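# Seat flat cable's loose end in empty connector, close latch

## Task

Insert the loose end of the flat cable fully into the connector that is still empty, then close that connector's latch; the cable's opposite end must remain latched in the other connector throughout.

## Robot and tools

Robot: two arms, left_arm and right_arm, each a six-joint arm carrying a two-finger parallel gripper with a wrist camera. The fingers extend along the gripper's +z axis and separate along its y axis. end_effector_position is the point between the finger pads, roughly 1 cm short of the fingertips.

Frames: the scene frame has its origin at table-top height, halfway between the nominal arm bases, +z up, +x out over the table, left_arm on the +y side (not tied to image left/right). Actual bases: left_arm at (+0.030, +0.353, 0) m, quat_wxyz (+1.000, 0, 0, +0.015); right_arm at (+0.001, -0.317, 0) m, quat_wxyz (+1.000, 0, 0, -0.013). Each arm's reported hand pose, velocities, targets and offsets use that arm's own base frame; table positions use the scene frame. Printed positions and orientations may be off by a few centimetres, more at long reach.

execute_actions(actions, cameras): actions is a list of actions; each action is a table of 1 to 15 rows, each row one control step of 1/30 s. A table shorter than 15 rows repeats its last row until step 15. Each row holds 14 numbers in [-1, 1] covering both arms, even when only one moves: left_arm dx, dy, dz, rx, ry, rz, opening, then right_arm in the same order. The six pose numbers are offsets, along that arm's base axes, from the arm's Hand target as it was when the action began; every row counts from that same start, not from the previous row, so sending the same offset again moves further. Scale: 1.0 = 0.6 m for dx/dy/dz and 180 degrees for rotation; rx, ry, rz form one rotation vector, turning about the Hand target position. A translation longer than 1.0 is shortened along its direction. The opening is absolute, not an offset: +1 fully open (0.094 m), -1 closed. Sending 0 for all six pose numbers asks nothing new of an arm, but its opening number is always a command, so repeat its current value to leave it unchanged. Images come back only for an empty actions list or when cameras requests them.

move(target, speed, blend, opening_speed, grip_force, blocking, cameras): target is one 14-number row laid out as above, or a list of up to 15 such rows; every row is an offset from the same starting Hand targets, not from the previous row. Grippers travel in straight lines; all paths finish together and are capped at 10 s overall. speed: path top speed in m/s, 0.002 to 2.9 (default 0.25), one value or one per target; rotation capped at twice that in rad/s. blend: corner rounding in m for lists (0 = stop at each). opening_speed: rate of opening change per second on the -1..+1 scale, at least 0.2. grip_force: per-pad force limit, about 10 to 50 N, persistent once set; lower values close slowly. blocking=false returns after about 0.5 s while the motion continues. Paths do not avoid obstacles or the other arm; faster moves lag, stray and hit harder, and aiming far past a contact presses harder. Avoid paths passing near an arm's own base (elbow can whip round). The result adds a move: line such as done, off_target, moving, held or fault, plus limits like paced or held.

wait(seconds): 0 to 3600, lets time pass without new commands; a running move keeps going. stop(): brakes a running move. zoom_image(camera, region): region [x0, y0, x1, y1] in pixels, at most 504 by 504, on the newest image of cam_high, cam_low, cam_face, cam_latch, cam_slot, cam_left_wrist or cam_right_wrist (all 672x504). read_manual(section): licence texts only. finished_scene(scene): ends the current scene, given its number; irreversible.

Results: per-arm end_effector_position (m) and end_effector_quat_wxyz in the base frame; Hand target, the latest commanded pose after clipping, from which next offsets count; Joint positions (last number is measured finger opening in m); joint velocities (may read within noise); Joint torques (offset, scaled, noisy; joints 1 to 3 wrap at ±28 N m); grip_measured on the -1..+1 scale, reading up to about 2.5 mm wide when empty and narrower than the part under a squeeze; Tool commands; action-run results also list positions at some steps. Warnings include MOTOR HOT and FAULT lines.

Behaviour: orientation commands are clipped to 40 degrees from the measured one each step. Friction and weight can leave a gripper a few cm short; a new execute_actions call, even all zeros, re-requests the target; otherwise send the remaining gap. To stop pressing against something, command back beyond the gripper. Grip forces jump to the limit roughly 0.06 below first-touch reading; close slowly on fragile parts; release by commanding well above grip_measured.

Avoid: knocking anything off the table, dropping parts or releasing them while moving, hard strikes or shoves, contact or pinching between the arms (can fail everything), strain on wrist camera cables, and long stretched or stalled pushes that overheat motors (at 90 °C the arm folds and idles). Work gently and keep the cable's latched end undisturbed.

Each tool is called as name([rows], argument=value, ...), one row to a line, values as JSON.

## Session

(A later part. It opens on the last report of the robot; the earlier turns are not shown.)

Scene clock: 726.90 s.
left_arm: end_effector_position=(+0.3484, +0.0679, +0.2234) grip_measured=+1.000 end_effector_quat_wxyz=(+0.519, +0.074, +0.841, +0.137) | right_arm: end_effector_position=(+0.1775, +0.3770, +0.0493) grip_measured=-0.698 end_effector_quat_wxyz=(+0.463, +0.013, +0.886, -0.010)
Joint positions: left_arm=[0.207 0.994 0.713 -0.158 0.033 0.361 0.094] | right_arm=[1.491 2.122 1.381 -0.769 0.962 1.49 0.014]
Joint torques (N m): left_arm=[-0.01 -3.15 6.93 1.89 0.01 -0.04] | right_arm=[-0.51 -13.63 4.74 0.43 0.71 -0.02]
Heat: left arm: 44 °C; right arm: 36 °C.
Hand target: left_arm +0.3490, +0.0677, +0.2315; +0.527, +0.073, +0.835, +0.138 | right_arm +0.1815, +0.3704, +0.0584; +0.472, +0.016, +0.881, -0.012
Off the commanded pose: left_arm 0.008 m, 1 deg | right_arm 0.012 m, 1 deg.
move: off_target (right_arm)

move(target=[0,0,0,0,0,0,1,0.000,-0.004,0.0035,0,0,0,-0.7], speed=0.05, cameras=["cam_latch","cam_face","cam_right_wrist"])

Scene clock: 738.23 s.
left_arm: end_effector_position=(+0.3484, +0.0679, +0.2234) grip_measured=+1.000 end_effector_quat_wxyz=(+0.519, +0.074, +0.841, +0.137) | right_arm: end_effector_position=(+0.1773, +0.3749, +0.0513) grip_measured=-0.698 end_effector_quat_wxyz=(+0.463, +0.013, +0.886, -0.010)
Joint positions: left_arm=[0.207 0.994 0.713 -0.158 0.033 0.361 0.094] | right_arm=[1.491 2.111 1.371 -0.769 0.962 1.489 0.014]
Joint torques (N m): left_arm=[-0.02 -3.15 6.91 1.89 0.02 -0.04] | right_arm=[-0.66 -13.63 4.57 0.41 0.71 -0.01]
Heat: left arm: 44 °C; right arm: 37 °C.
Hand target: left_arm +0.3490, +0.0677, +0.2315; +0.527, +0.073, +0.835, +0.138 | right_arm +0.1815, +0.3680, +0.0604; +0.472, +0.016, +0.881, -0.012
Off the commanded pose: left_arm 0.008 m, 1 deg | right_arm 0.012 m, 1 deg.
move: off_target (right_arm)
Images, in order (width x height): cam_face 672x504, cam_latch 672x504, cam_right_wrist 672x504.

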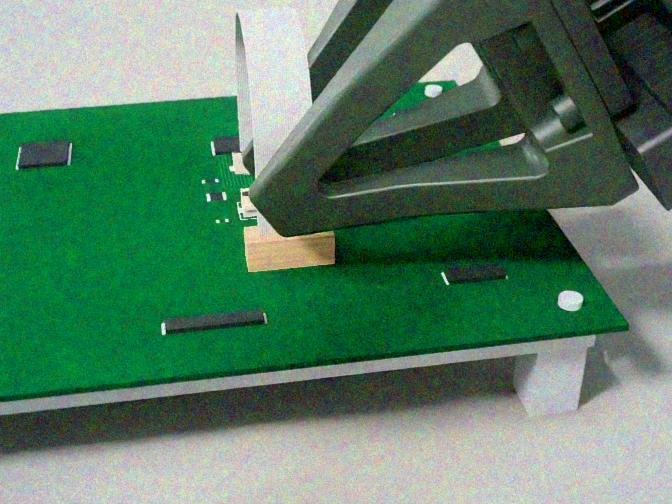

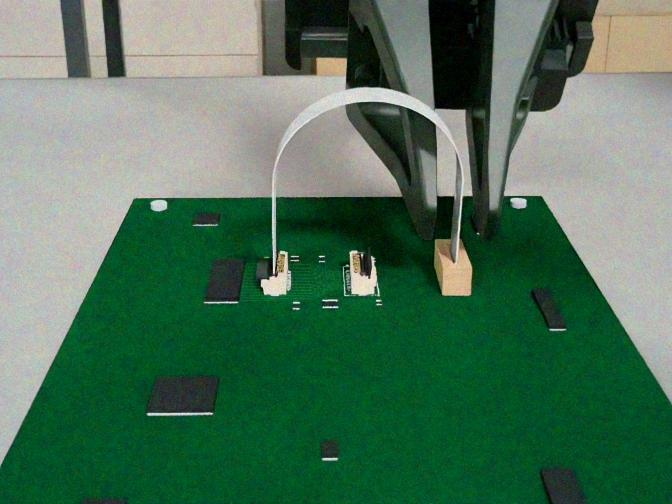

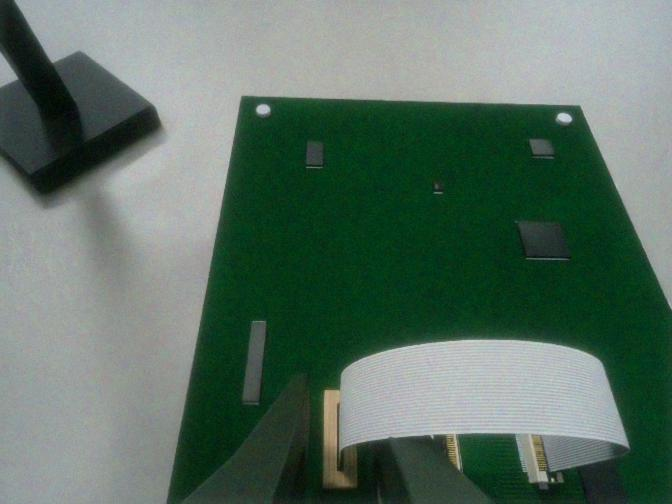

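move(target=[0,0,0,0,0,0,1,0,0,0,0,0,0,-1], opening_speed=0.3, grip_force=25, cameras=["cam_latch","cam_face","cam_slot","cam_right_wrist"])

Scene clock: 751.20 s.
left_arm: end_effector_position=(+0.3484, +0.0679, +0.2234) grip_measured=+1.000 end_effector_quat_wxyz=(+0.519, +0.074, +0.841, +0.137) | right_arm: end_effector_position=(+0.1773, +0.3749, +0.0513) grip_measured=-0.988 end_effector_quat_wxyz=(+0.463, +0.013, +0.886, -0.010)
Joint positions: left_arm=[0.207 0.994 0.713 -0.158 0.033 0.361 0.094] | right_arm=[1.491 2.111 1.371 -0.769 0.962 1.488 0.001]
Joint torques (N m): left_arm=[-0.02 -3.17 6.93 1.9 0.02 -0.03] | right_arm=[-0.77 -13.75 4.7 0.41 0.72 -0.06]
Heat: left arm: 44 °C; right arm: 39 °C.
Hand target: left_arm +0.3490, +0.0677, +0.2315; +0.527, +0.073, +0.835, +0.138 | right_arm +0.1815, +0.3680, +0.0604; +0.472, +0.016, +0.881, -0.012
Off the commanded pose: left_arm 0.008 m, 1 deg | right_arm 0.012 m, 1 deg.
grip_force (N): 25, 25
move: done
Images, in order (width x height): cam_face 672x504, cam_latch 672x504, cam_slot 672x504, cam_right_wrist 672x504.

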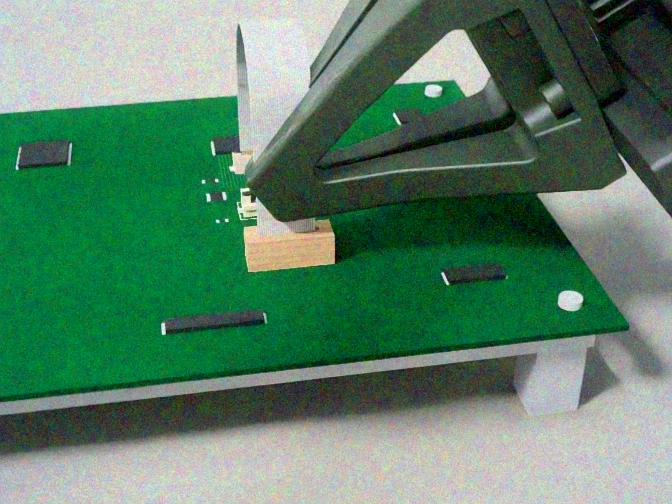

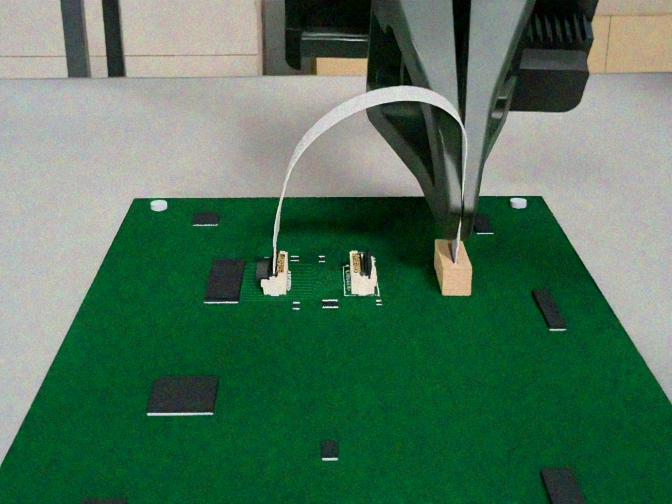

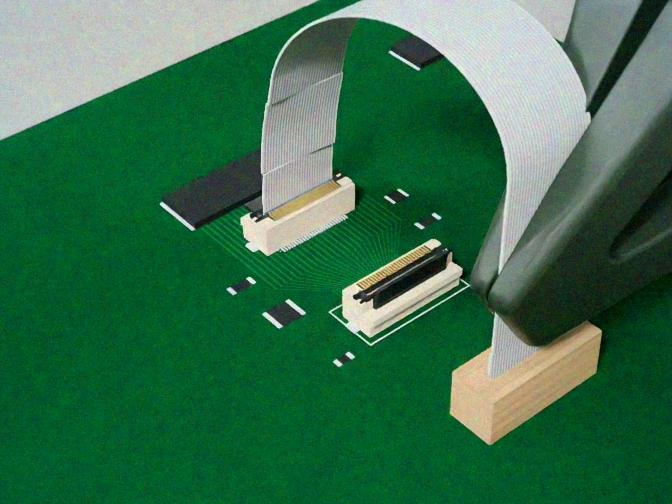

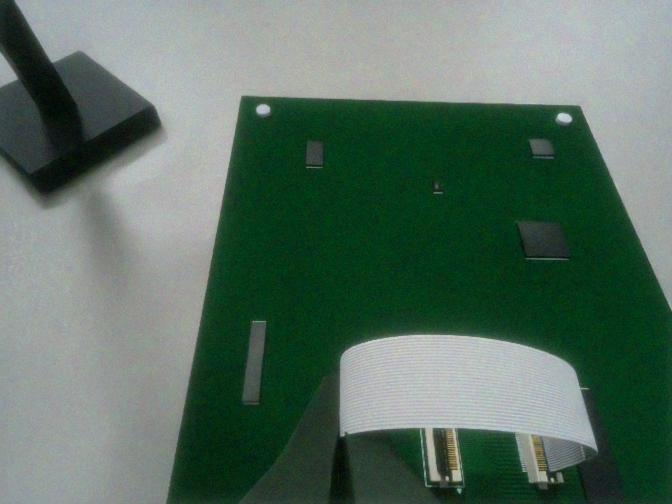

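move(target=[0,0,0,0,0,0,1,0,0,0.01,0,0,0,-1], speed=0.04)

move(target=[0,0,0,0,0,0,1,0,0,0.012,0,0,0,-1], speed=0.04, cameras=["cam_latch","cam_face","cam_slot","cam_right_wrist"])

Scene clock: 763.83 s.
left_arm: end_effector_position=(+0.3484, +0.0679, +0.2234) grip_measured=+1.000 end_effector_quat_wxyz=(+0.519, +0.074, +0.841, +0.137) | right_arm: end_effector_position=(+0.1772, +0.3739, +0.0553) grip_measured=-0.989 end_effector_quat_wxyz=(+0.463, +0.013, +0.886, -0.009)
Joint positions: left_arm=[0.207 0.994 0.713 -0.158 0.033 0.361 0.094] | right_arm=[1.491 2.099 1.371 -0.779 0.962 1.488 0.001]
Joint torques (N m): left_arm=[-0.01 -3.15 6.93 1.89 0.02 -0.04] | right_arm=[-0.83 -13.65 5.46 0.3 0.69 -0.06]
Heat: left arm: 44 °C; right arm: 39 °C.
Hand target: left_arm +0.3490, +0.0677, +0.2315; +0.527, +0.073, +0.835, +0.138 | right_arm +0.1815, +0.3680, +0.0664; +0.472, +0.016, +0.881, -0.012
Off the commanded pose: left_arm 0.008 m, 1 deg | right_arm 0.013 m, 1 deg.
grip_force (N): 25, 25
move: off_target (right_arm)

Scene clock: 764.70 s.
left_arm: end_effector_position=(+0.3484, +0.0679, +0.2234) grip_measured=+1.000 end_effector_quat_wxyz=(+0.519, +0.074, +0.841, +0.137) | right_arm: end_effector_position=(+0.1769, +0.3704, +0.0598) grip_measured=-0.989 end_effector_quat_wxyz=(+0.463, +0.010, +0.886, -0.015)
Joint positions: left_arm=[0.207 0.994 0.713 -0.158 0.033 0.361 0.094] | right_arm=[1.491 2.086 1.371 -0.804 0.962 1.488 0.001]
Joint torques (N m): left_arm=[-0.01 -3.18 6.93 1.89 0.02 -0.04] | right_arm=[-0.46 -13.53 6.69 0.27 0.65 -0.04]
Heat: left arm: 44 °C; right arm: 39 °C.
Hand target: left_arm +0.3490, +0.0677, +0.2315; +0.527, +0.073, +0.835, +0.138 | right_arm +0.1815, +0.3680, +0.0737; +0.472, +0.016, +0.881, -0.012
Off the commanded pose: left_arm 0.008 m, 1 deg | right_arm 0.015 m, 1 deg.
grip_force (N): 25, 25
move: off_target (right_arm)
Images, in order (width x height): cam_face 672x504, cam_latch 672x504, cam_slot 672x504, cam_right_wrist 672x504.

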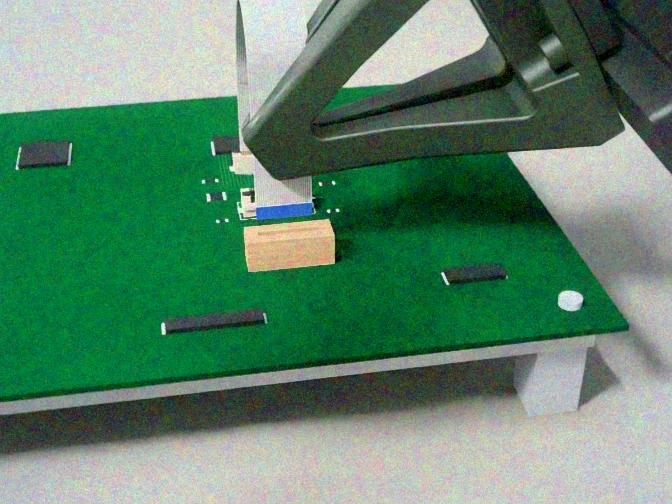

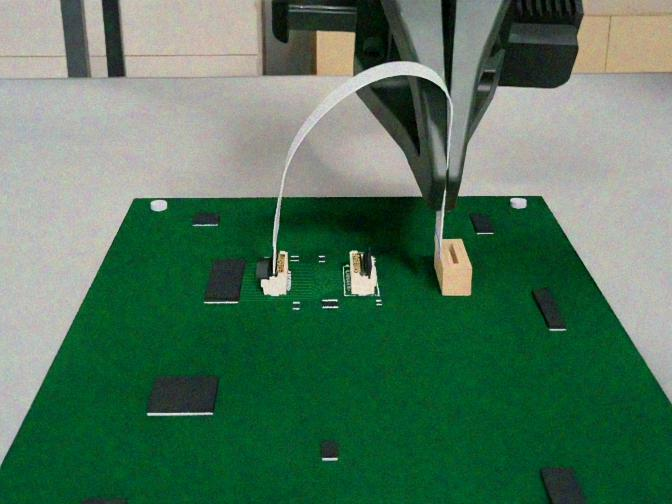

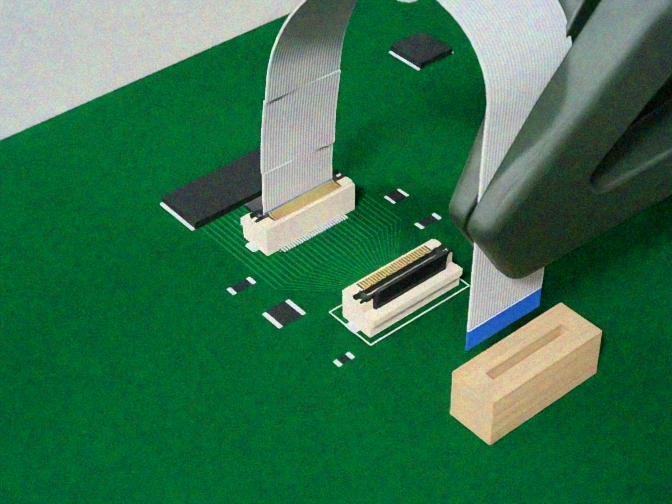

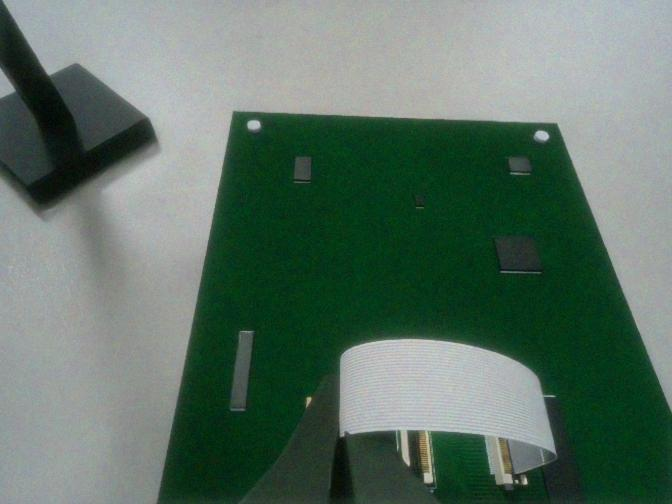

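move(target=[0,0,0,0,0,0,1,-0.0025,-0.038,0.003,0.0056,0,0,-1], speed=0.06, cameras=["cam_latch","cam_face","cam_slot","cam_right_wrist"])

Scene clock: 799.97 s.
left_arm: end_effector_position=(+0.3484, +0.0679, +0.2234) grip_measured=+1.000 end_effector_quat_wxyz=(+0.519, +0.074, +0.841, +0.137) | right_arm: end_effector_position=(+0.1764, +0.3495, +0.0676) grip_measured=-0.989 end_effector_quat_wxyz=(+0.463, +0.015, +0.886, -0.009)
Joint positions: left_arm=[0.207 0.994 0.713 -0.158 0.033 0.361 0.094] | right_arm=[1.488 1.995 1.266 -0.774 0.962 1.487 0.001]
Joint torques (N m): left_arm=[-0.01 -3.17 6.93 1.89 0.02 -0.04] | right_arm=[-0.46 -12.57 4.71 0.61 0.66 -0.05]
Heat: left arm: 44 °C; right arm: 40 °C.
Hand target: left_arm +0.3490, +0.0677, +0.2315; +0.527, +0.073, +0.835, +0.138 | right_arm +0.1801, +0.3452, +0.0755; +0.472, +0.020, +0.881, -0.004
Off the commanded pose: left_arm 0.008 m, 1 deg | right_arm 0.010 m, 1 deg.
grip_force (N): 25, 25
move: done
Images, in order (width x height): cam_face 672x504, cam_latch 672x504, cam_slot 672x504, cam_right_wrist 672x504.

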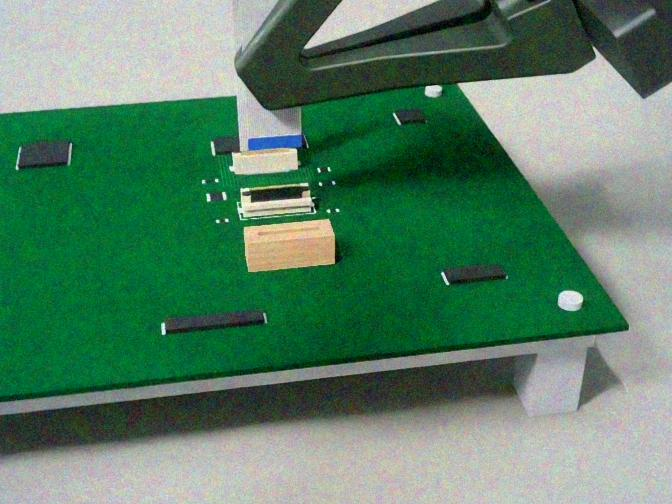

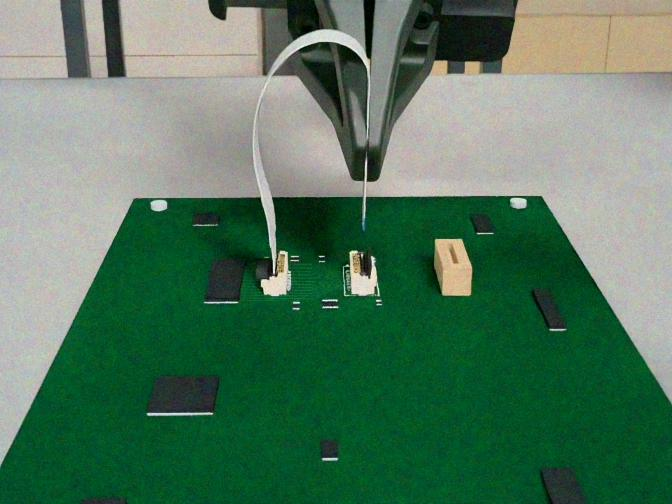

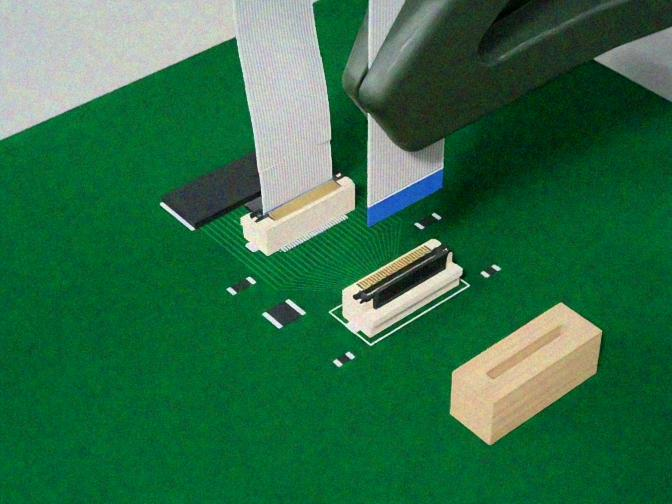

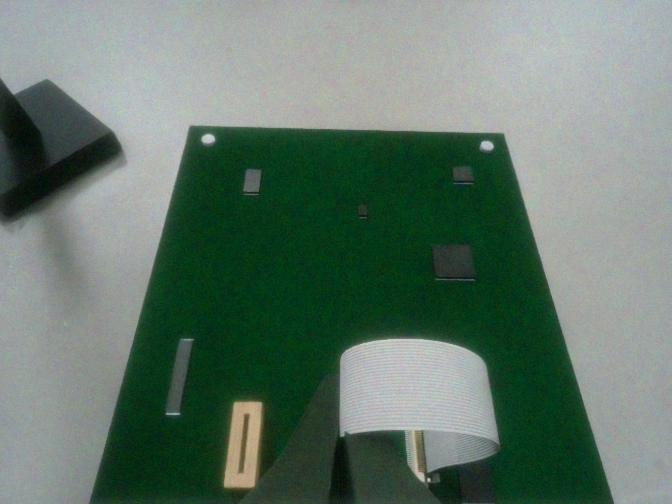

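zoom_image(camera="cam_face", region=[200, 80, 350, 280])

zoom_image(camera="cam_latch", region=[310, 170, 430, 310])

zoom_image(camera="cam_slot", region=[310, 130, 490, 350])

Scaled by 2.520 from the camera's image (finer frame: 960x720).

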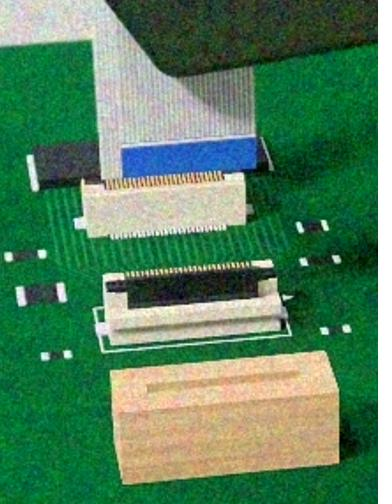

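Scaled by 3.600 from the camera's image (finer frame: 960x720).

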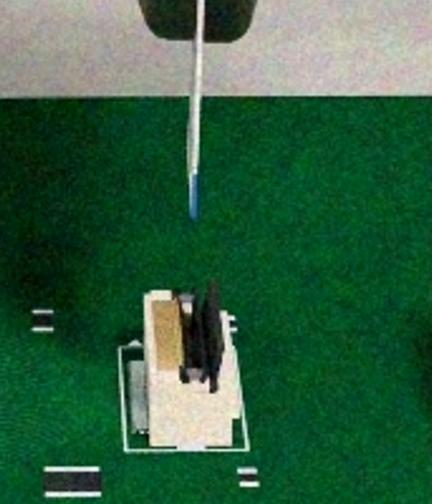

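Scaled by 2.291 from the camera's image (finer frame: 960x720).

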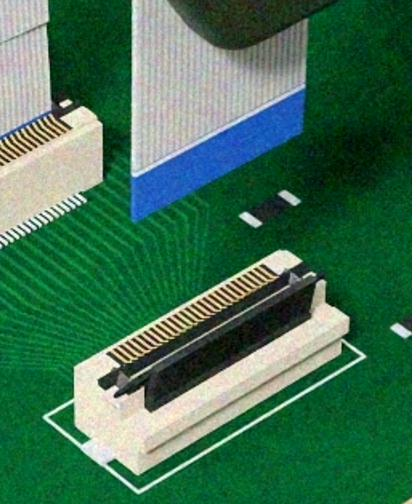

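move(target=[0,0,0,0,0,0,1,0.0017,-0.0007,-0.02,0,0,0,-1], speed=0.05)

Scene clock: 886.87 s.
left_arm: end_effector_position=(+0.3484, +0.0679, +0.2234) grip_measured=+1.000 end_effector_quat_wxyz=(+0.519, +0.074, +0.841, +0.137) | right_arm: end_effector_position=(+0.1770, +0.3505, +0.0624) grip_measured=-0.989 end_effector_quat_wxyz=(+0.464, +0.019, +0.886, +0.001)
Joint positions: left_arm=[0.207 0.994 0.713 -0.158 0.033 0.361 0.094] | right_arm=[1.487 1.995 1.241 -0.724 0.962 1.481 0.001]
Joint torques (N m): left_arm=[-0.02 -3.18 6.94 1.89 0.02 -0.04] | right_arm=[-0.65 -10.73 4.57 0.65 0.69 -0.05]
Heat: left arm: 44 °C; right arm: 38 °C.
Hand target: left_arm +0.3490, +0.0677, +0.2315; +0.527, +0.073, +0.835, +0.138 | right_arm +0.1811, +0.3448, +0.0635; +0.472, +0.020, +0.881, -0.004
Off the commanded pose: left_arm 0.008 m, 1 deg | right_arm 0.007 m, 1 deg.
grip_force (N): 25, 25
move: done

move(target=[0,0,0,0,0,0,1,0.0007,-0.0035,-0.005,-0.006,0,-0.0013,-1], speed=0.05, cameras=["cam_latch","cam_face","cam_slot"])

Scene clock: 903.57 s.
left_arm: end_effector_position=(+0.3484, +0.0679, +0.2234) grip_measured=+1.000 end_effector_quat_wxyz=(+0.519, +0.074, +0.841, +0.137) | right_arm: end_effector_position=(+0.1770, +0.3506, +0.0624) grip_measured=-0.989 end_effector_quat_wxyz=(+0.464, +0.019, +0.886, +0.001)
Joint positions: left_arm=[0.207 0.994 0.713 -0.158 0.033 0.361 0.094] | right_arm=[1.487 1.995 1.241 -0.724 0.962 1.481 0.001]
Joint torques (N m): left_arm=[-0.01 -3.17 6.91 1.89 0.02 -0.04] | right_arm=[-0.76 -9.68 4.97 0.48 0.64 0]
Heat: left arm: 44 °C; right arm: 38 °C.
Hand target: left_arm +0.3490, +0.0677, +0.2315; +0.527, +0.073, +0.835, +0.138 | right_arm +0.1815, +0.3427, +0.0605; +0.472, +0.017, +0.881, -0.013
Off the commanded pose: left_arm 0.008 m, 1 deg | right_arm 0.009 m, 2 deg.
grip_force (N): 25, 25
move: done
Images, in order (width x height): cam_face 672x504, cam_latch 672x504, cam_slot 672x504.

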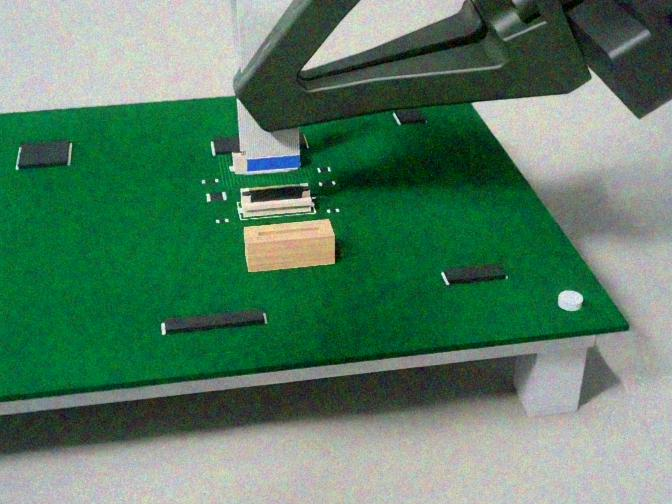

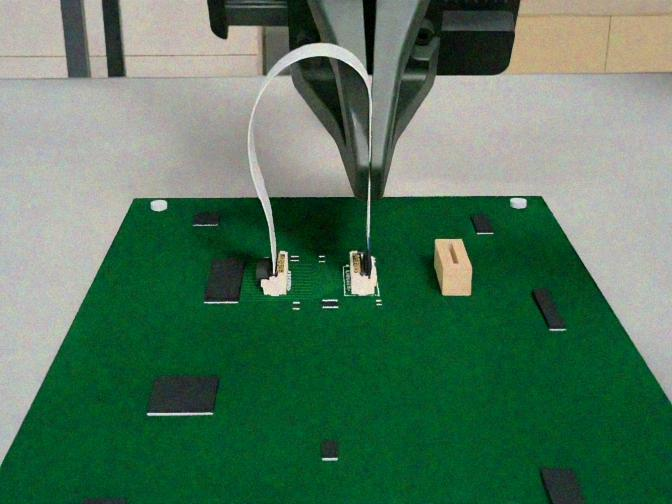

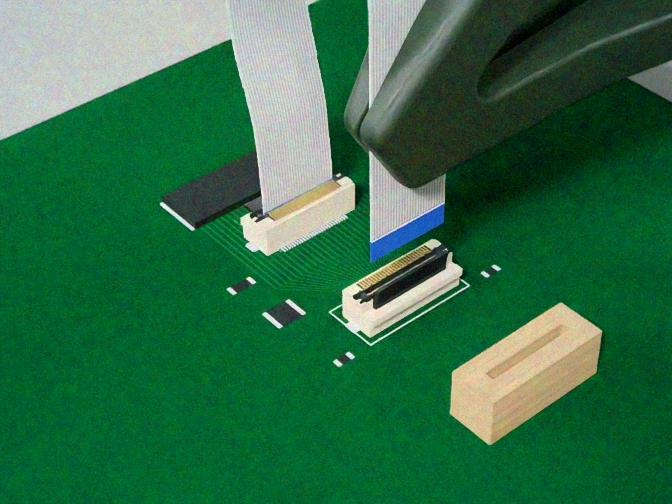

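move(target=[0,0,0,0,0,0,1,0.0,-0.002,0.0,-0.008,0,0,-1], speed=0.05)

Scene clock: 915.37 s.
left_arm: end_effector_position=(+0.3484, +0.0679, +0.2234) grip_measured=+1.000 end_effector_quat_wxyz=(+0.519, +0.074, +0.841, +0.137) | right_arm: end_effector_position=(+0.1768, +0.3476, +0.0621) grip_measured=-0.989 end_effector_quat_wxyz=(+0.463, +0.015, +0.886, -0.007)
Joint positions: left_arm=[0.207 0.994 0.713 -0.158 0.033 0.361 0.094] | right_arm=[1.487 1.995 1.241 -0.741 0.962 1.481 0.001]
Joint torques (N m): left_arm=[-0.01 -3.18 6.94 1.89 0.02 -0.04] | right_arm=[-0.75 -8.72 6.3 0.31 0.67 -0.01]
Heat: left arm: 44 °C; right arm: 38 °C.
Hand target: left_arm +0.3490, +0.0677, +0.2315; +0.527, +0.073, +0.835, +0.138 | right_arm +0.1815, +0.3415, +0.0605; +0.472, +0.011, +0.881, -0.024
Off the commanded pose: left_arm 0.008 m, 1 deg | right_arm 0.008 m, 2 deg.
grip_force (N): 25, 25
move: done

move(target=[0,0,0,0,0,0,1,0.0003,0.004,-0.0112,0.0012,0,0,-1], speed=0.05)

Scene clock: 949.60 s.
left_arm: end_effector_position=(+0.3484, +0.0679, +0.2234) grip_measured=+1.000 end_effector_quat_wxyz=(+0.519, +0.074, +0.841, +0.137) | right_arm: end_effector_position=(+0.1768, +0.3468, +0.0582) grip_measured=-0.989 end_effector_quat_wxyz=(+0.463, +0.012, +0.886, -0.012)
Joint positions: left_arm=[0.207 0.994 0.713 -0.158 0.033 0.361 0.094] | right_arm=[1.487 2.007 1.241 -0.741 0.962 1.481 0.001]
Joint torques (N m): left_arm=[-0.02 -3.15 6.93 1.9 0.02 -0.04] | right_arm=[-0.68 -8.18 6.04 0.55 0.69 -0.01]
Heat: left arm: 44 °C; right arm: 37 °C.
Hand target: left_arm +0.3490, +0.0677, +0.2315; +0.527, +0.073, +0.835, +0.138 | right_arm +0.1817, +0.3439, +0.0538; +0.472, +0.012, +0.881, -0.023
Off the commanded pose: left_arm 0.008 m, 1 deg | right_arm 0.007 m, 2 deg.
grip_force (N): 25, 25
move: done

move(target=[0,0,0,0,0,0,1,0.0004,0.0058,0.0005,0.007,0,0,-1], speed=0.05, cameras=["cam_latch","cam_face","cam_slot"])

Scene clock: 966.87 s.
left_arm: end_effector_position=(+0.3484, +0.0679, +0.2234) grip_measured=+1.000 end_effector_quat_wxyz=(+0.519, +0.074, +0.841, +0.137) | right_arm: end_effector_position=(+0.1770, +0.3501, +0.0584) grip_measured=-0.989 end_effector_quat_wxyz=(+0.464, +0.016, +0.886, -0.004)
Joint positions: left_arm=[0.207 0.994 0.713 -0.158 0.033 0.361 0.094] | right_arm=[1.487 2.007 1.241 -0.722 0.962 1.481 0.001]
Joint torques (N m): left_arm=[-0.03 -3.17 6.93 1.89 0.02 -0.04] | right_arm=[-0.81 -8.34 6.02 0.64 0.66 0.01]
Heat: left arm: 44 °C; right arm: 37 °C.
Hand target: left_arm +0.3490, +0.0677, +0.2315; +0.527, +0.073, +0.835, +0.138 | right_arm +0.1819, +0.3474, +0.0541; +0.472, +0.018, +0.881, -0.013
Off the commanded pose: left_arm 0.008 m, 1 deg | right_arm 0.007 m, 2 deg.
grip_force (N): 25, 25
move: done
Images, in order (width x height): cam_face 672x504, cam_latch 672x504, cam_slot 672x504.

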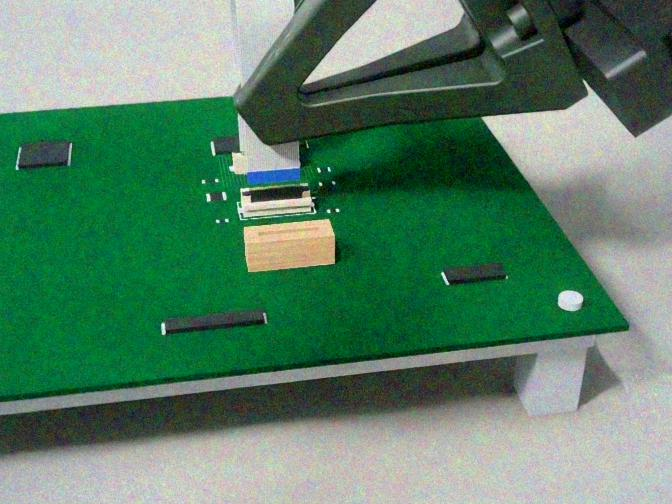

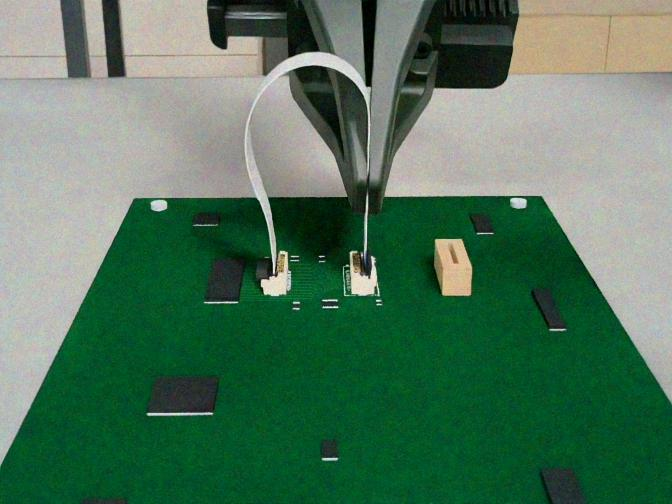

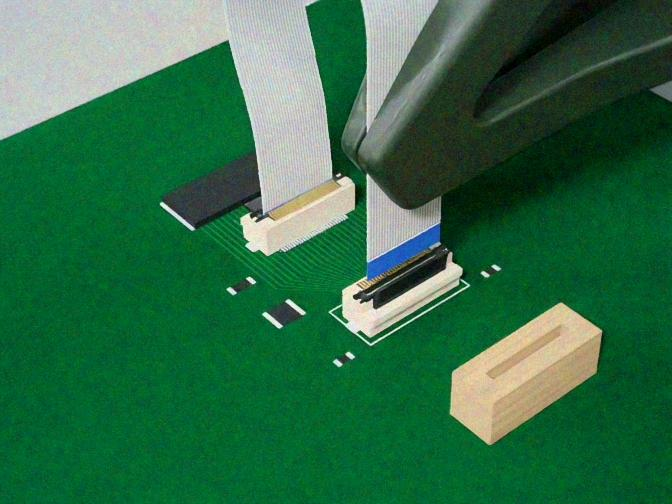

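zoom_image(camera="cam_slot", region=[320, 190, 480, 350])

zoom_image(camera="cam_latch", region=[320, 190, 420, 310])

zoom_image(camera="cam_face", region=[210, 120, 340, 240])

Scaled by 3.150 from the camera's image (finer frame: 960x720).

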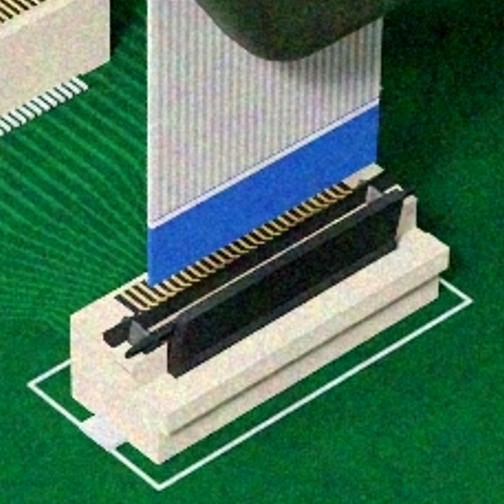

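Scaled by 4.200 from the camera's image (finer frame: 960x720).

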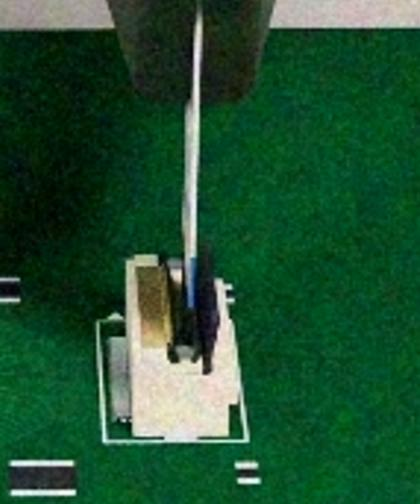

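Scaled by 3.877 from the camera's image (finer frame: 960x720).

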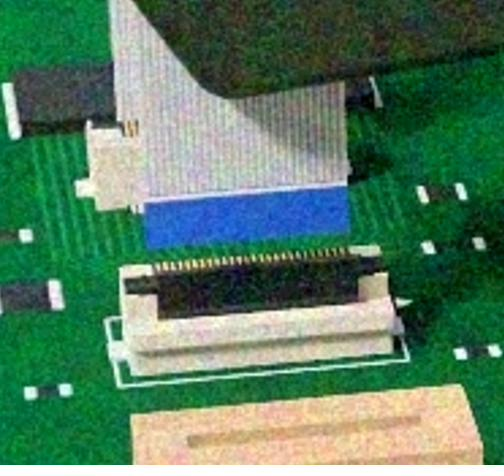

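move(target=[0,0,0,0,0,0,1,0,-0.0067,-0.005,-0.0042,0,0,-1], speed=0.05)

Scene clock: 1003.97 s.
left_arm: end_effector_position=(+0.3484, +0.0679, +0.2234) grip_measured=+1.000 end_effector_quat_wxyz=(+0.519, +0.074, +0.841, +0.137) | right_arm: end_effector_position=(+0.1777, +0.3500, +0.0584) grip_measured=-0.989 end_effector_quat_wxyz=(+0.464, +0.018, +0.886, -0.004)
Joint positions: left_arm=[0.207 0.994 0.713 -0.158 0.033 0.361 0.094] | right_arm=[1.485 2.007 1.241 -0.721 0.962 1.481 0.001]
Joint torques (N m): left_arm=[-0.01 -3.17 6.93 1.89 0.02 -0.04] | right_arm=[-0.42 -8.38 4.79 0.6 0.71 0]
Heat: left arm: 45 °C; right arm: 37 °C.
Hand target: left_arm +0.3490, +0.0677, +0.2315; +0.527, +0.073, +0.835, +0.138 | right_arm +0.1819, +0.3433, +0.0511; +0.472, +0.014, +0.881, -0.019
Off the commanded pose: left_arm 0.008 m, 1 deg | right_arm 0.011 m, 2 deg.
grip_force (N): 25, 25
move: off_target (right_arm)

move(target=[0,0,0,0,0,0,1,-0.004,-0.0015,-0.0072,-0.0006,0,0,-1], speed=0.05)

Scene clock: 1018.33 s.
left_arm: end_effector_position=(+0.3484, +0.0679, +0.2234) grip_measured=+1.000 end_effector_quat_wxyz=(+0.519, +0.074, +0.841, +0.137) | right_arm: end_effector_position=(+0.1778, +0.3503, +0.0564) grip_measured=-0.989 end_effector_quat_wxyz=(+0.464, +0.018, +0.886, -0.004)
Joint positions: left_arm=[0.207 0.994 0.713 -0.158 0.033 0.361 0.094] | right_arm=[1.485 2.013 1.241 -0.717 0.962 1.482 0.001]
Joint torques (N m): left_arm=[-0.02 -3.17 6.94 1.89 0.02 -0.04] | right_arm=[-0.16 -8.27 4.05 0.63 0.68 0.1]
Heat: left arm: 45 °C; right arm: 37 °C.
Hand target: left_arm +0.3490, +0.0677, +0.2315; +0.527, +0.073, +0.835, +0.138 | right_arm +0.1795, +0.3424, +0.0467; +0.472, +0.014, +0.881, -0.020
Off the commanded pose: left_arm 0.008 m, 1 deg | right_arm 0.013 m, 2 deg.
grip_force (N): 25, 25
move: off_target (right_arm)

wait(seconds=0.1, cameras=["cam_latch","cam_face","cam_slot"])

zoom_image(camera="cam_slot", region=[320, 190, 480, 350])

zoom_image(camera="cam_latch", region=[320, 190, 420, 310])

zoom_image(camera="cam_face", region=[210, 120, 340, 240])

Scene clock: 1031.50 s.
left_arm: end_effector_position=(+0.3484, +0.0679, +0.2234) grip_measured=+1.000 end_effector_quat_wxyz=(+0.519, +0.074, +0.841, +0.137) | right_arm: end_effector_position=(+0.1778, +0.3504, +0.0564) grip_measured=-0.989 end_effector_quat_wxyz=(+0.464, +0.018, +0.886, -0.004)
Joint positions: left_arm=[0.207 0.994 0.713 -0.158 0.033 0.361 0.094] | right_arm=[1.485 2.013 1.241 -0.716 0.962 1.482 0.001]
Joint torques (N m): left_arm=[0.01 -3.17 6.91 1.89 0.01 -0.04] | right_arm=[-0.1 -8.1 4.1 0.61 0.71 0.08]
Heat: left arm: 45 °C; right arm: 37 °C.
Hand target: left_arm +0.3490, +0.0677, +0.2315; +0.527, +0.073, +0.835, +0.138 | right_arm +0.1795, +0.3424, +0.0467; +0.472, +0.014, +0.881, -0.020
Tool commands: left_gripper/opening=+1.0 right_gripper/opening=-1.0
Off the commanded pose: left_arm 0.008 m, 1 deg | right_arm 0.013 m, 2 deg.
grip_force (N): 25, 25
wait: 0.10 s; at rest from the start
Images, in order (width x height): cam_face 672x504, cam_latch 672x504, cam_slot 672x504.

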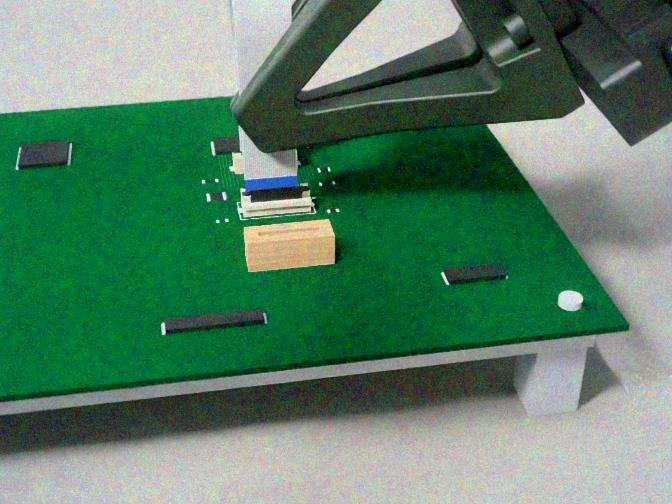

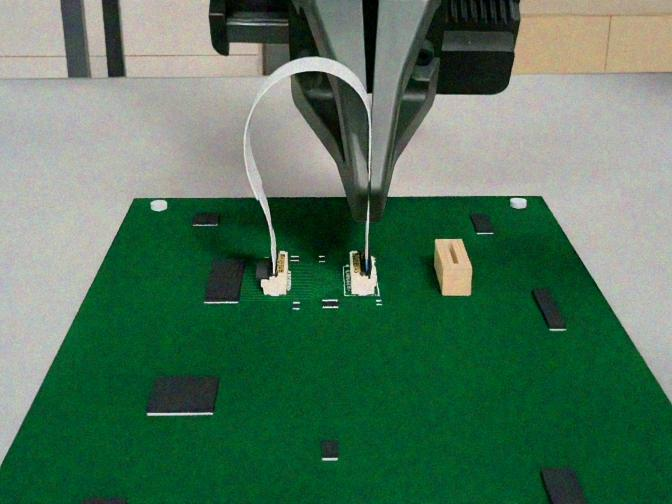

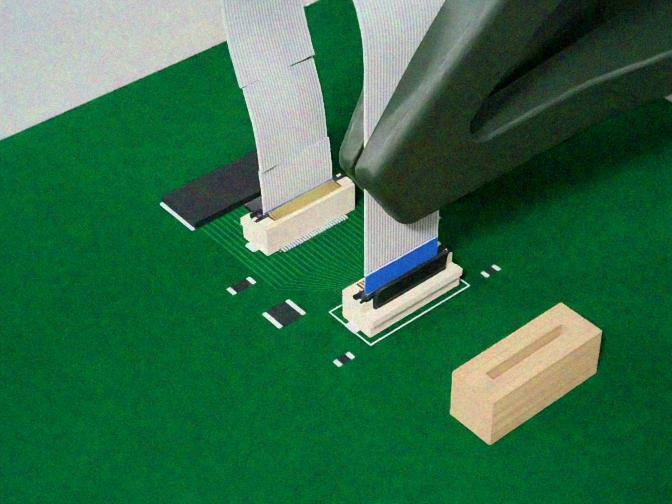

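Scaled by 3.150 from the camera's image (finer frame: 960x720).

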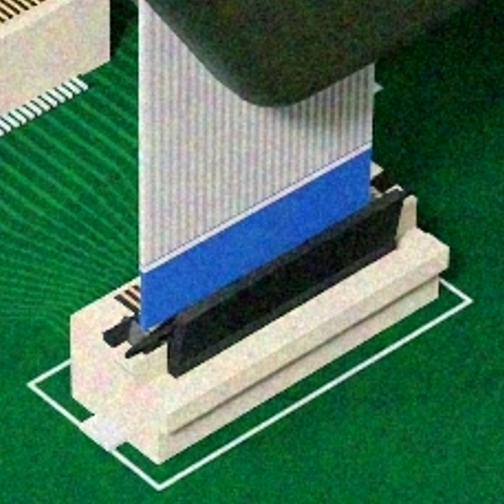

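Scaled by 4.200 from the camera's image (finer frame: 960x720).

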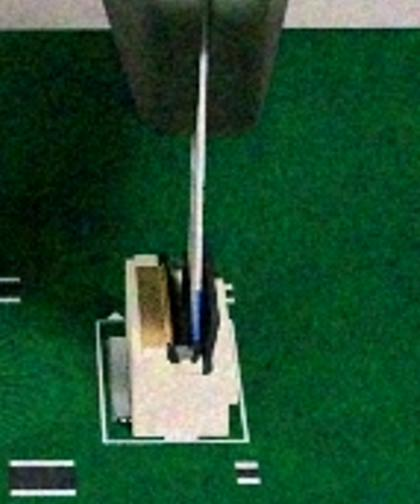

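Scaled by 3.877 from the camera's image (finer frame: 960x720).

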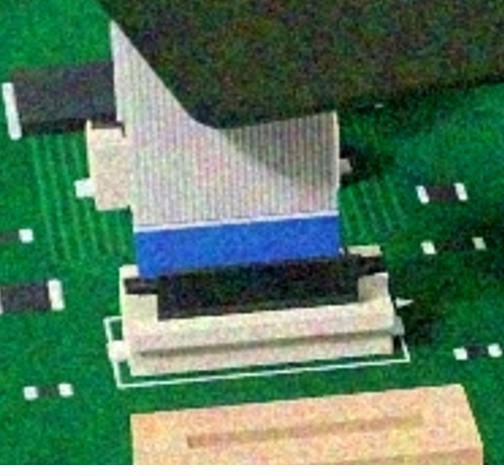

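move(target=[0,0,0,0,0,0,1,-0.008,-0.003,-0.0022,-0.0019,0,0,-1], speed=0.05)

Scene clock: 1045.03 s.
left_arm: end_effector_position=(+0.3484, +0.0679, +0.2234) grip_measured=+1.000 end_effector_quat_wxyz=(+0.519, +0.074, +0.841, +0.137) | right_arm: end_effector_position=(+0.1759, +0.3494, +0.0554) grip_measured=-0.989 end_effector_quat_wxyz=(+0.465, +0.023, +0.885, -0.001)
Joint positions: left_arm=[0.207 0.994 0.713 -0.158 0.033 0.361 0.094] | right_arm=[1.491 2.014 1.234 -0.716 0.966 1.503 0.001]
Joint torques (N m): left_arm=[-0.02 -3.18 6.93 1.9 0.02 -0.04] | right_arm=[0.38 -7.99 4.57 0.36 0.68 0.06]
Heat: left arm: 45 °C; right arm: 37 °C.
Hand target: left_arm +0.3490, +0.0677, +0.2315; +0.527, +0.073, +0.835, +0.138 | right_arm +0.1747, +0.3406, +0.0453; +0.472, +0.012, +0.881, -0.022
Off the commanded pose: left_arm 0.008 m, 1 deg | right_arm 0.013 m, 3 deg.
grip_force (N): 25, 25
move: off_target (right_arm)

wait(seconds=0.1, cameras=["cam_latch","cam_face","cam_slot"])

zoom_image(camera="cam_slot", region=[320, 190, 480, 350])

zoom_image(camera="cam_latch", region=[320, 190, 420, 310])

zoom_image(camera="cam_face", region=[210, 120, 340, 240])

Scene clock: 1065.93 s.
left_arm: end_effector_position=(+0.3484, +0.0679, +0.2234) grip_measured=+1.000 end_effector_quat_wxyz=(+0.519, +0.074, +0.841, +0.137) | right_arm: end_effector_position=(+0.1759, +0.3494, +0.0554) grip_measured=-0.989 end_effector_quat_wxyz=(+0.465, +0.023, +0.885, -0.001)
Joint positions: left_arm=[0.207 0.994 0.713 -0.158 0.033 0.361 0.094] | right_arm=[1.491 2.014 1.234 -0.716 0.966 1.504 0.001]
Joint torques (N m): left_arm=[-0.01 -3.18 6.93 1.89 0.02 -0.04] | right_arm=[0.47 -7.91 4.49 0.38 0.67 0.09]
Heat: left arm: 45 °C; right arm: 37 °C.
Hand target: left_arm +0.3490, +0.0677, +0.2315; +0.527, +0.073, +0.835, +0.138 | right_arm +0.1747, +0.3406, +0.0453; +0.472, +0.013, +0.881, -0.022
Tool commands: left_gripper/opening=+1.0 right_gripper/opening=-1.0
Off the commanded pose: left_arm 0.008 m, 1 deg | right_arm 0.013 m, 3 deg.
grip_force (N): 25, 25
wait: 0.10 s; at rest from the start
Images, in order (width x height): cam_face 672x504, cam_latch 672x504, cam_slot 672x504.

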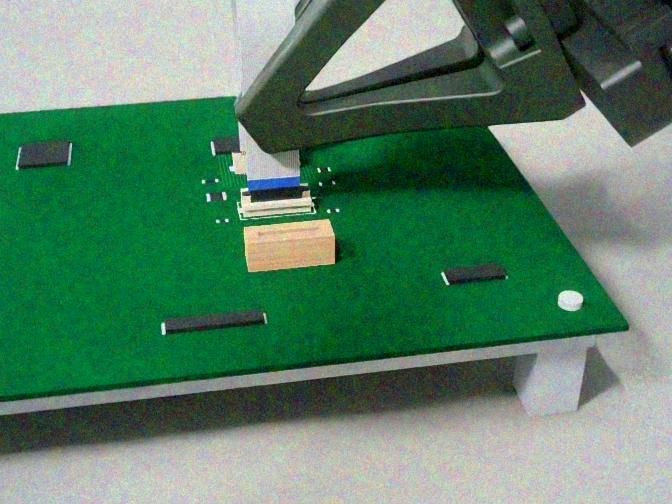

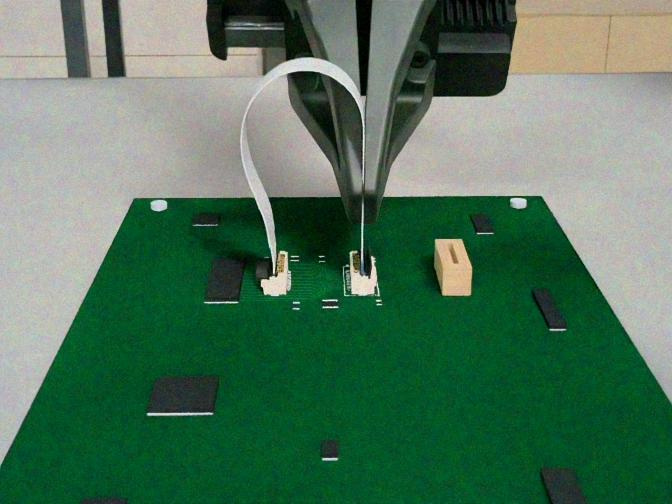

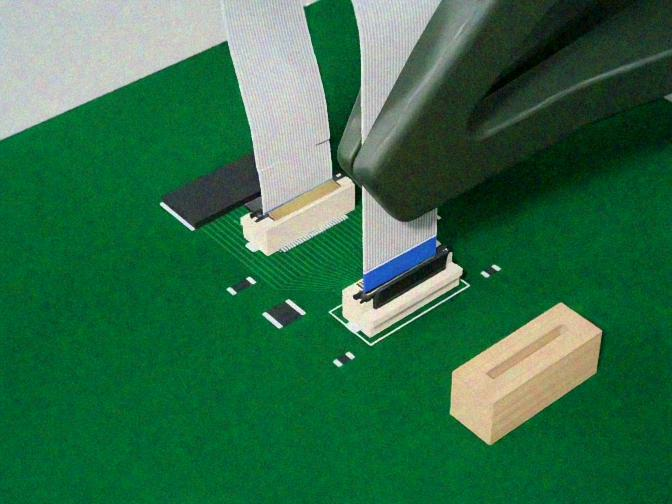

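Scaled by 3.150 from the camera's image (finer frame: 960x720).

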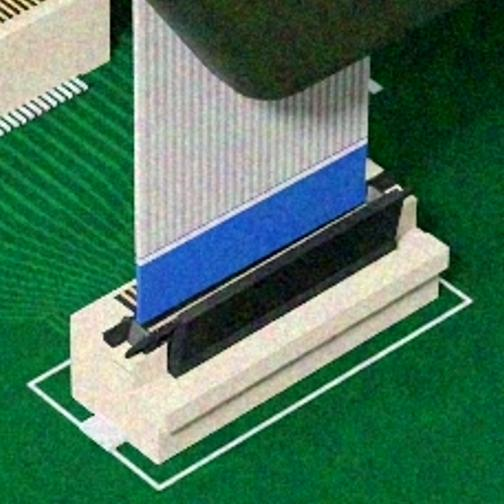

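Scaled by 4.200 from the camera's image (finer frame: 960x720).

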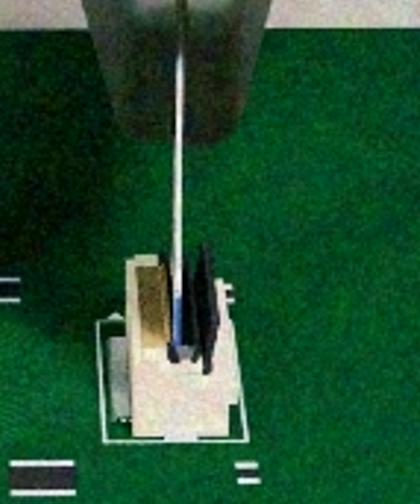

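Scaled by 3.877 from the camera's image (finer frame: 960x720).

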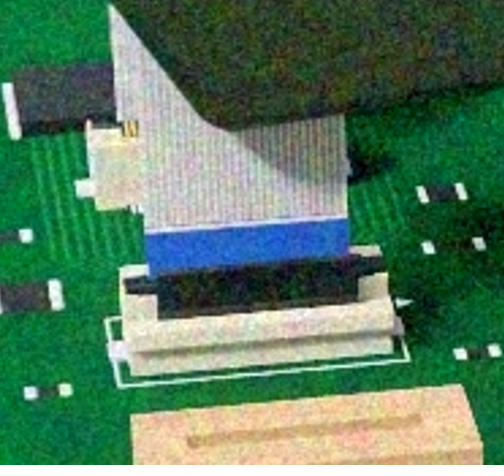

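move(target=[0,0,0,0,0,0,1,-0.0007,0.0048,0,0.0057,0,0,-1], speed=0.05)

Scene clock: 1101.83 s.
left_arm: end_effector_position=(+0.3484, +0.0679, +0.2234) grip_measured=+1.000 end_effector_quat_wxyz=(+0.519, +0.074, +0.841, +0.137) | right_arm: end_effector_position=(+0.1759, +0.3494, +0.0554) grip_measured=-0.989 end_effector_quat_wxyz=(+0.465, +0.025, +0.885, +0.000)
Joint positions: left_arm=[0.207 0.994 0.713 -0.158 0.033 0.361 0.094] | right_arm=[1.491 2.014 1.234 -0.716 0.966 1.507 0.001]
Joint torques (N m): left_arm=[-0.01 -3.17 6.93 1.89 0.02 -0.04] | right_arm=[0.59 -8.05 4.45 0.53 0.65 0.05]
Heat: left arm: 45 °C; right arm: 37 °C.
Hand target: left_arm +0.3490, +0.0677, +0.2315; +0.527, +0.073, +0.835, +0.138 | right_arm +0.1743, +0.3435, +0.0453; +0.472, +0.017, +0.881, -0.015
Off the commanded pose: left_arm 0.008 m, 1 deg | right_arm 0.012 m, 2 deg.
grip_force (N): 25, 25
move: off_target (right_arm)

move(target=[0,0,0,0,0,0,1,-0.0013,0.003,-0.0038,0.0021,0,0,-1], speed=0.05)

Scene clock: 1112.73 s.
left_arm: end_effector_position=(+0.3484, +0.0679, +0.2234) grip_measured=+1.000 end_effector_quat_wxyz=(+0.519, +0.074, +0.841, +0.137) | right_arm: end_effector_position=(+0.1749, +0.3501, +0.0525) grip_measured=-0.989 end_effector_quat_wxyz=(+0.467, +0.024, +0.884, -0.001)
Joint positions: left_arm=[0.207 0.994 0.713 -0.158 0.033 0.361 0.094] | right_arm=[1.495 2.024 1.234 -0.712 0.969 1.512 0.001]
Joint torques (N m): left_arm=[-0.01 -3.18 6.93 1.88 0.02 -0.04] | right_arm=[0.5 -8.36 4.62 0.59 0.59 0.11]
Heat: left arm: 45 °C; right arm: 37 °C.
Hand target: left_arm +0.3490, +0.0677, +0.2315; +0.527, +0.073, +0.835, +0.138 | right_arm +0.1735, +0.3453, +0.0431; +0.472, +0.018, +0.881, -0.012
Off the commanded pose: left_arm 0.008 m, 1 deg | right_arm 0.011 m, 2 deg.
grip_force (N): 25, 25
move: off_target (right_arm)


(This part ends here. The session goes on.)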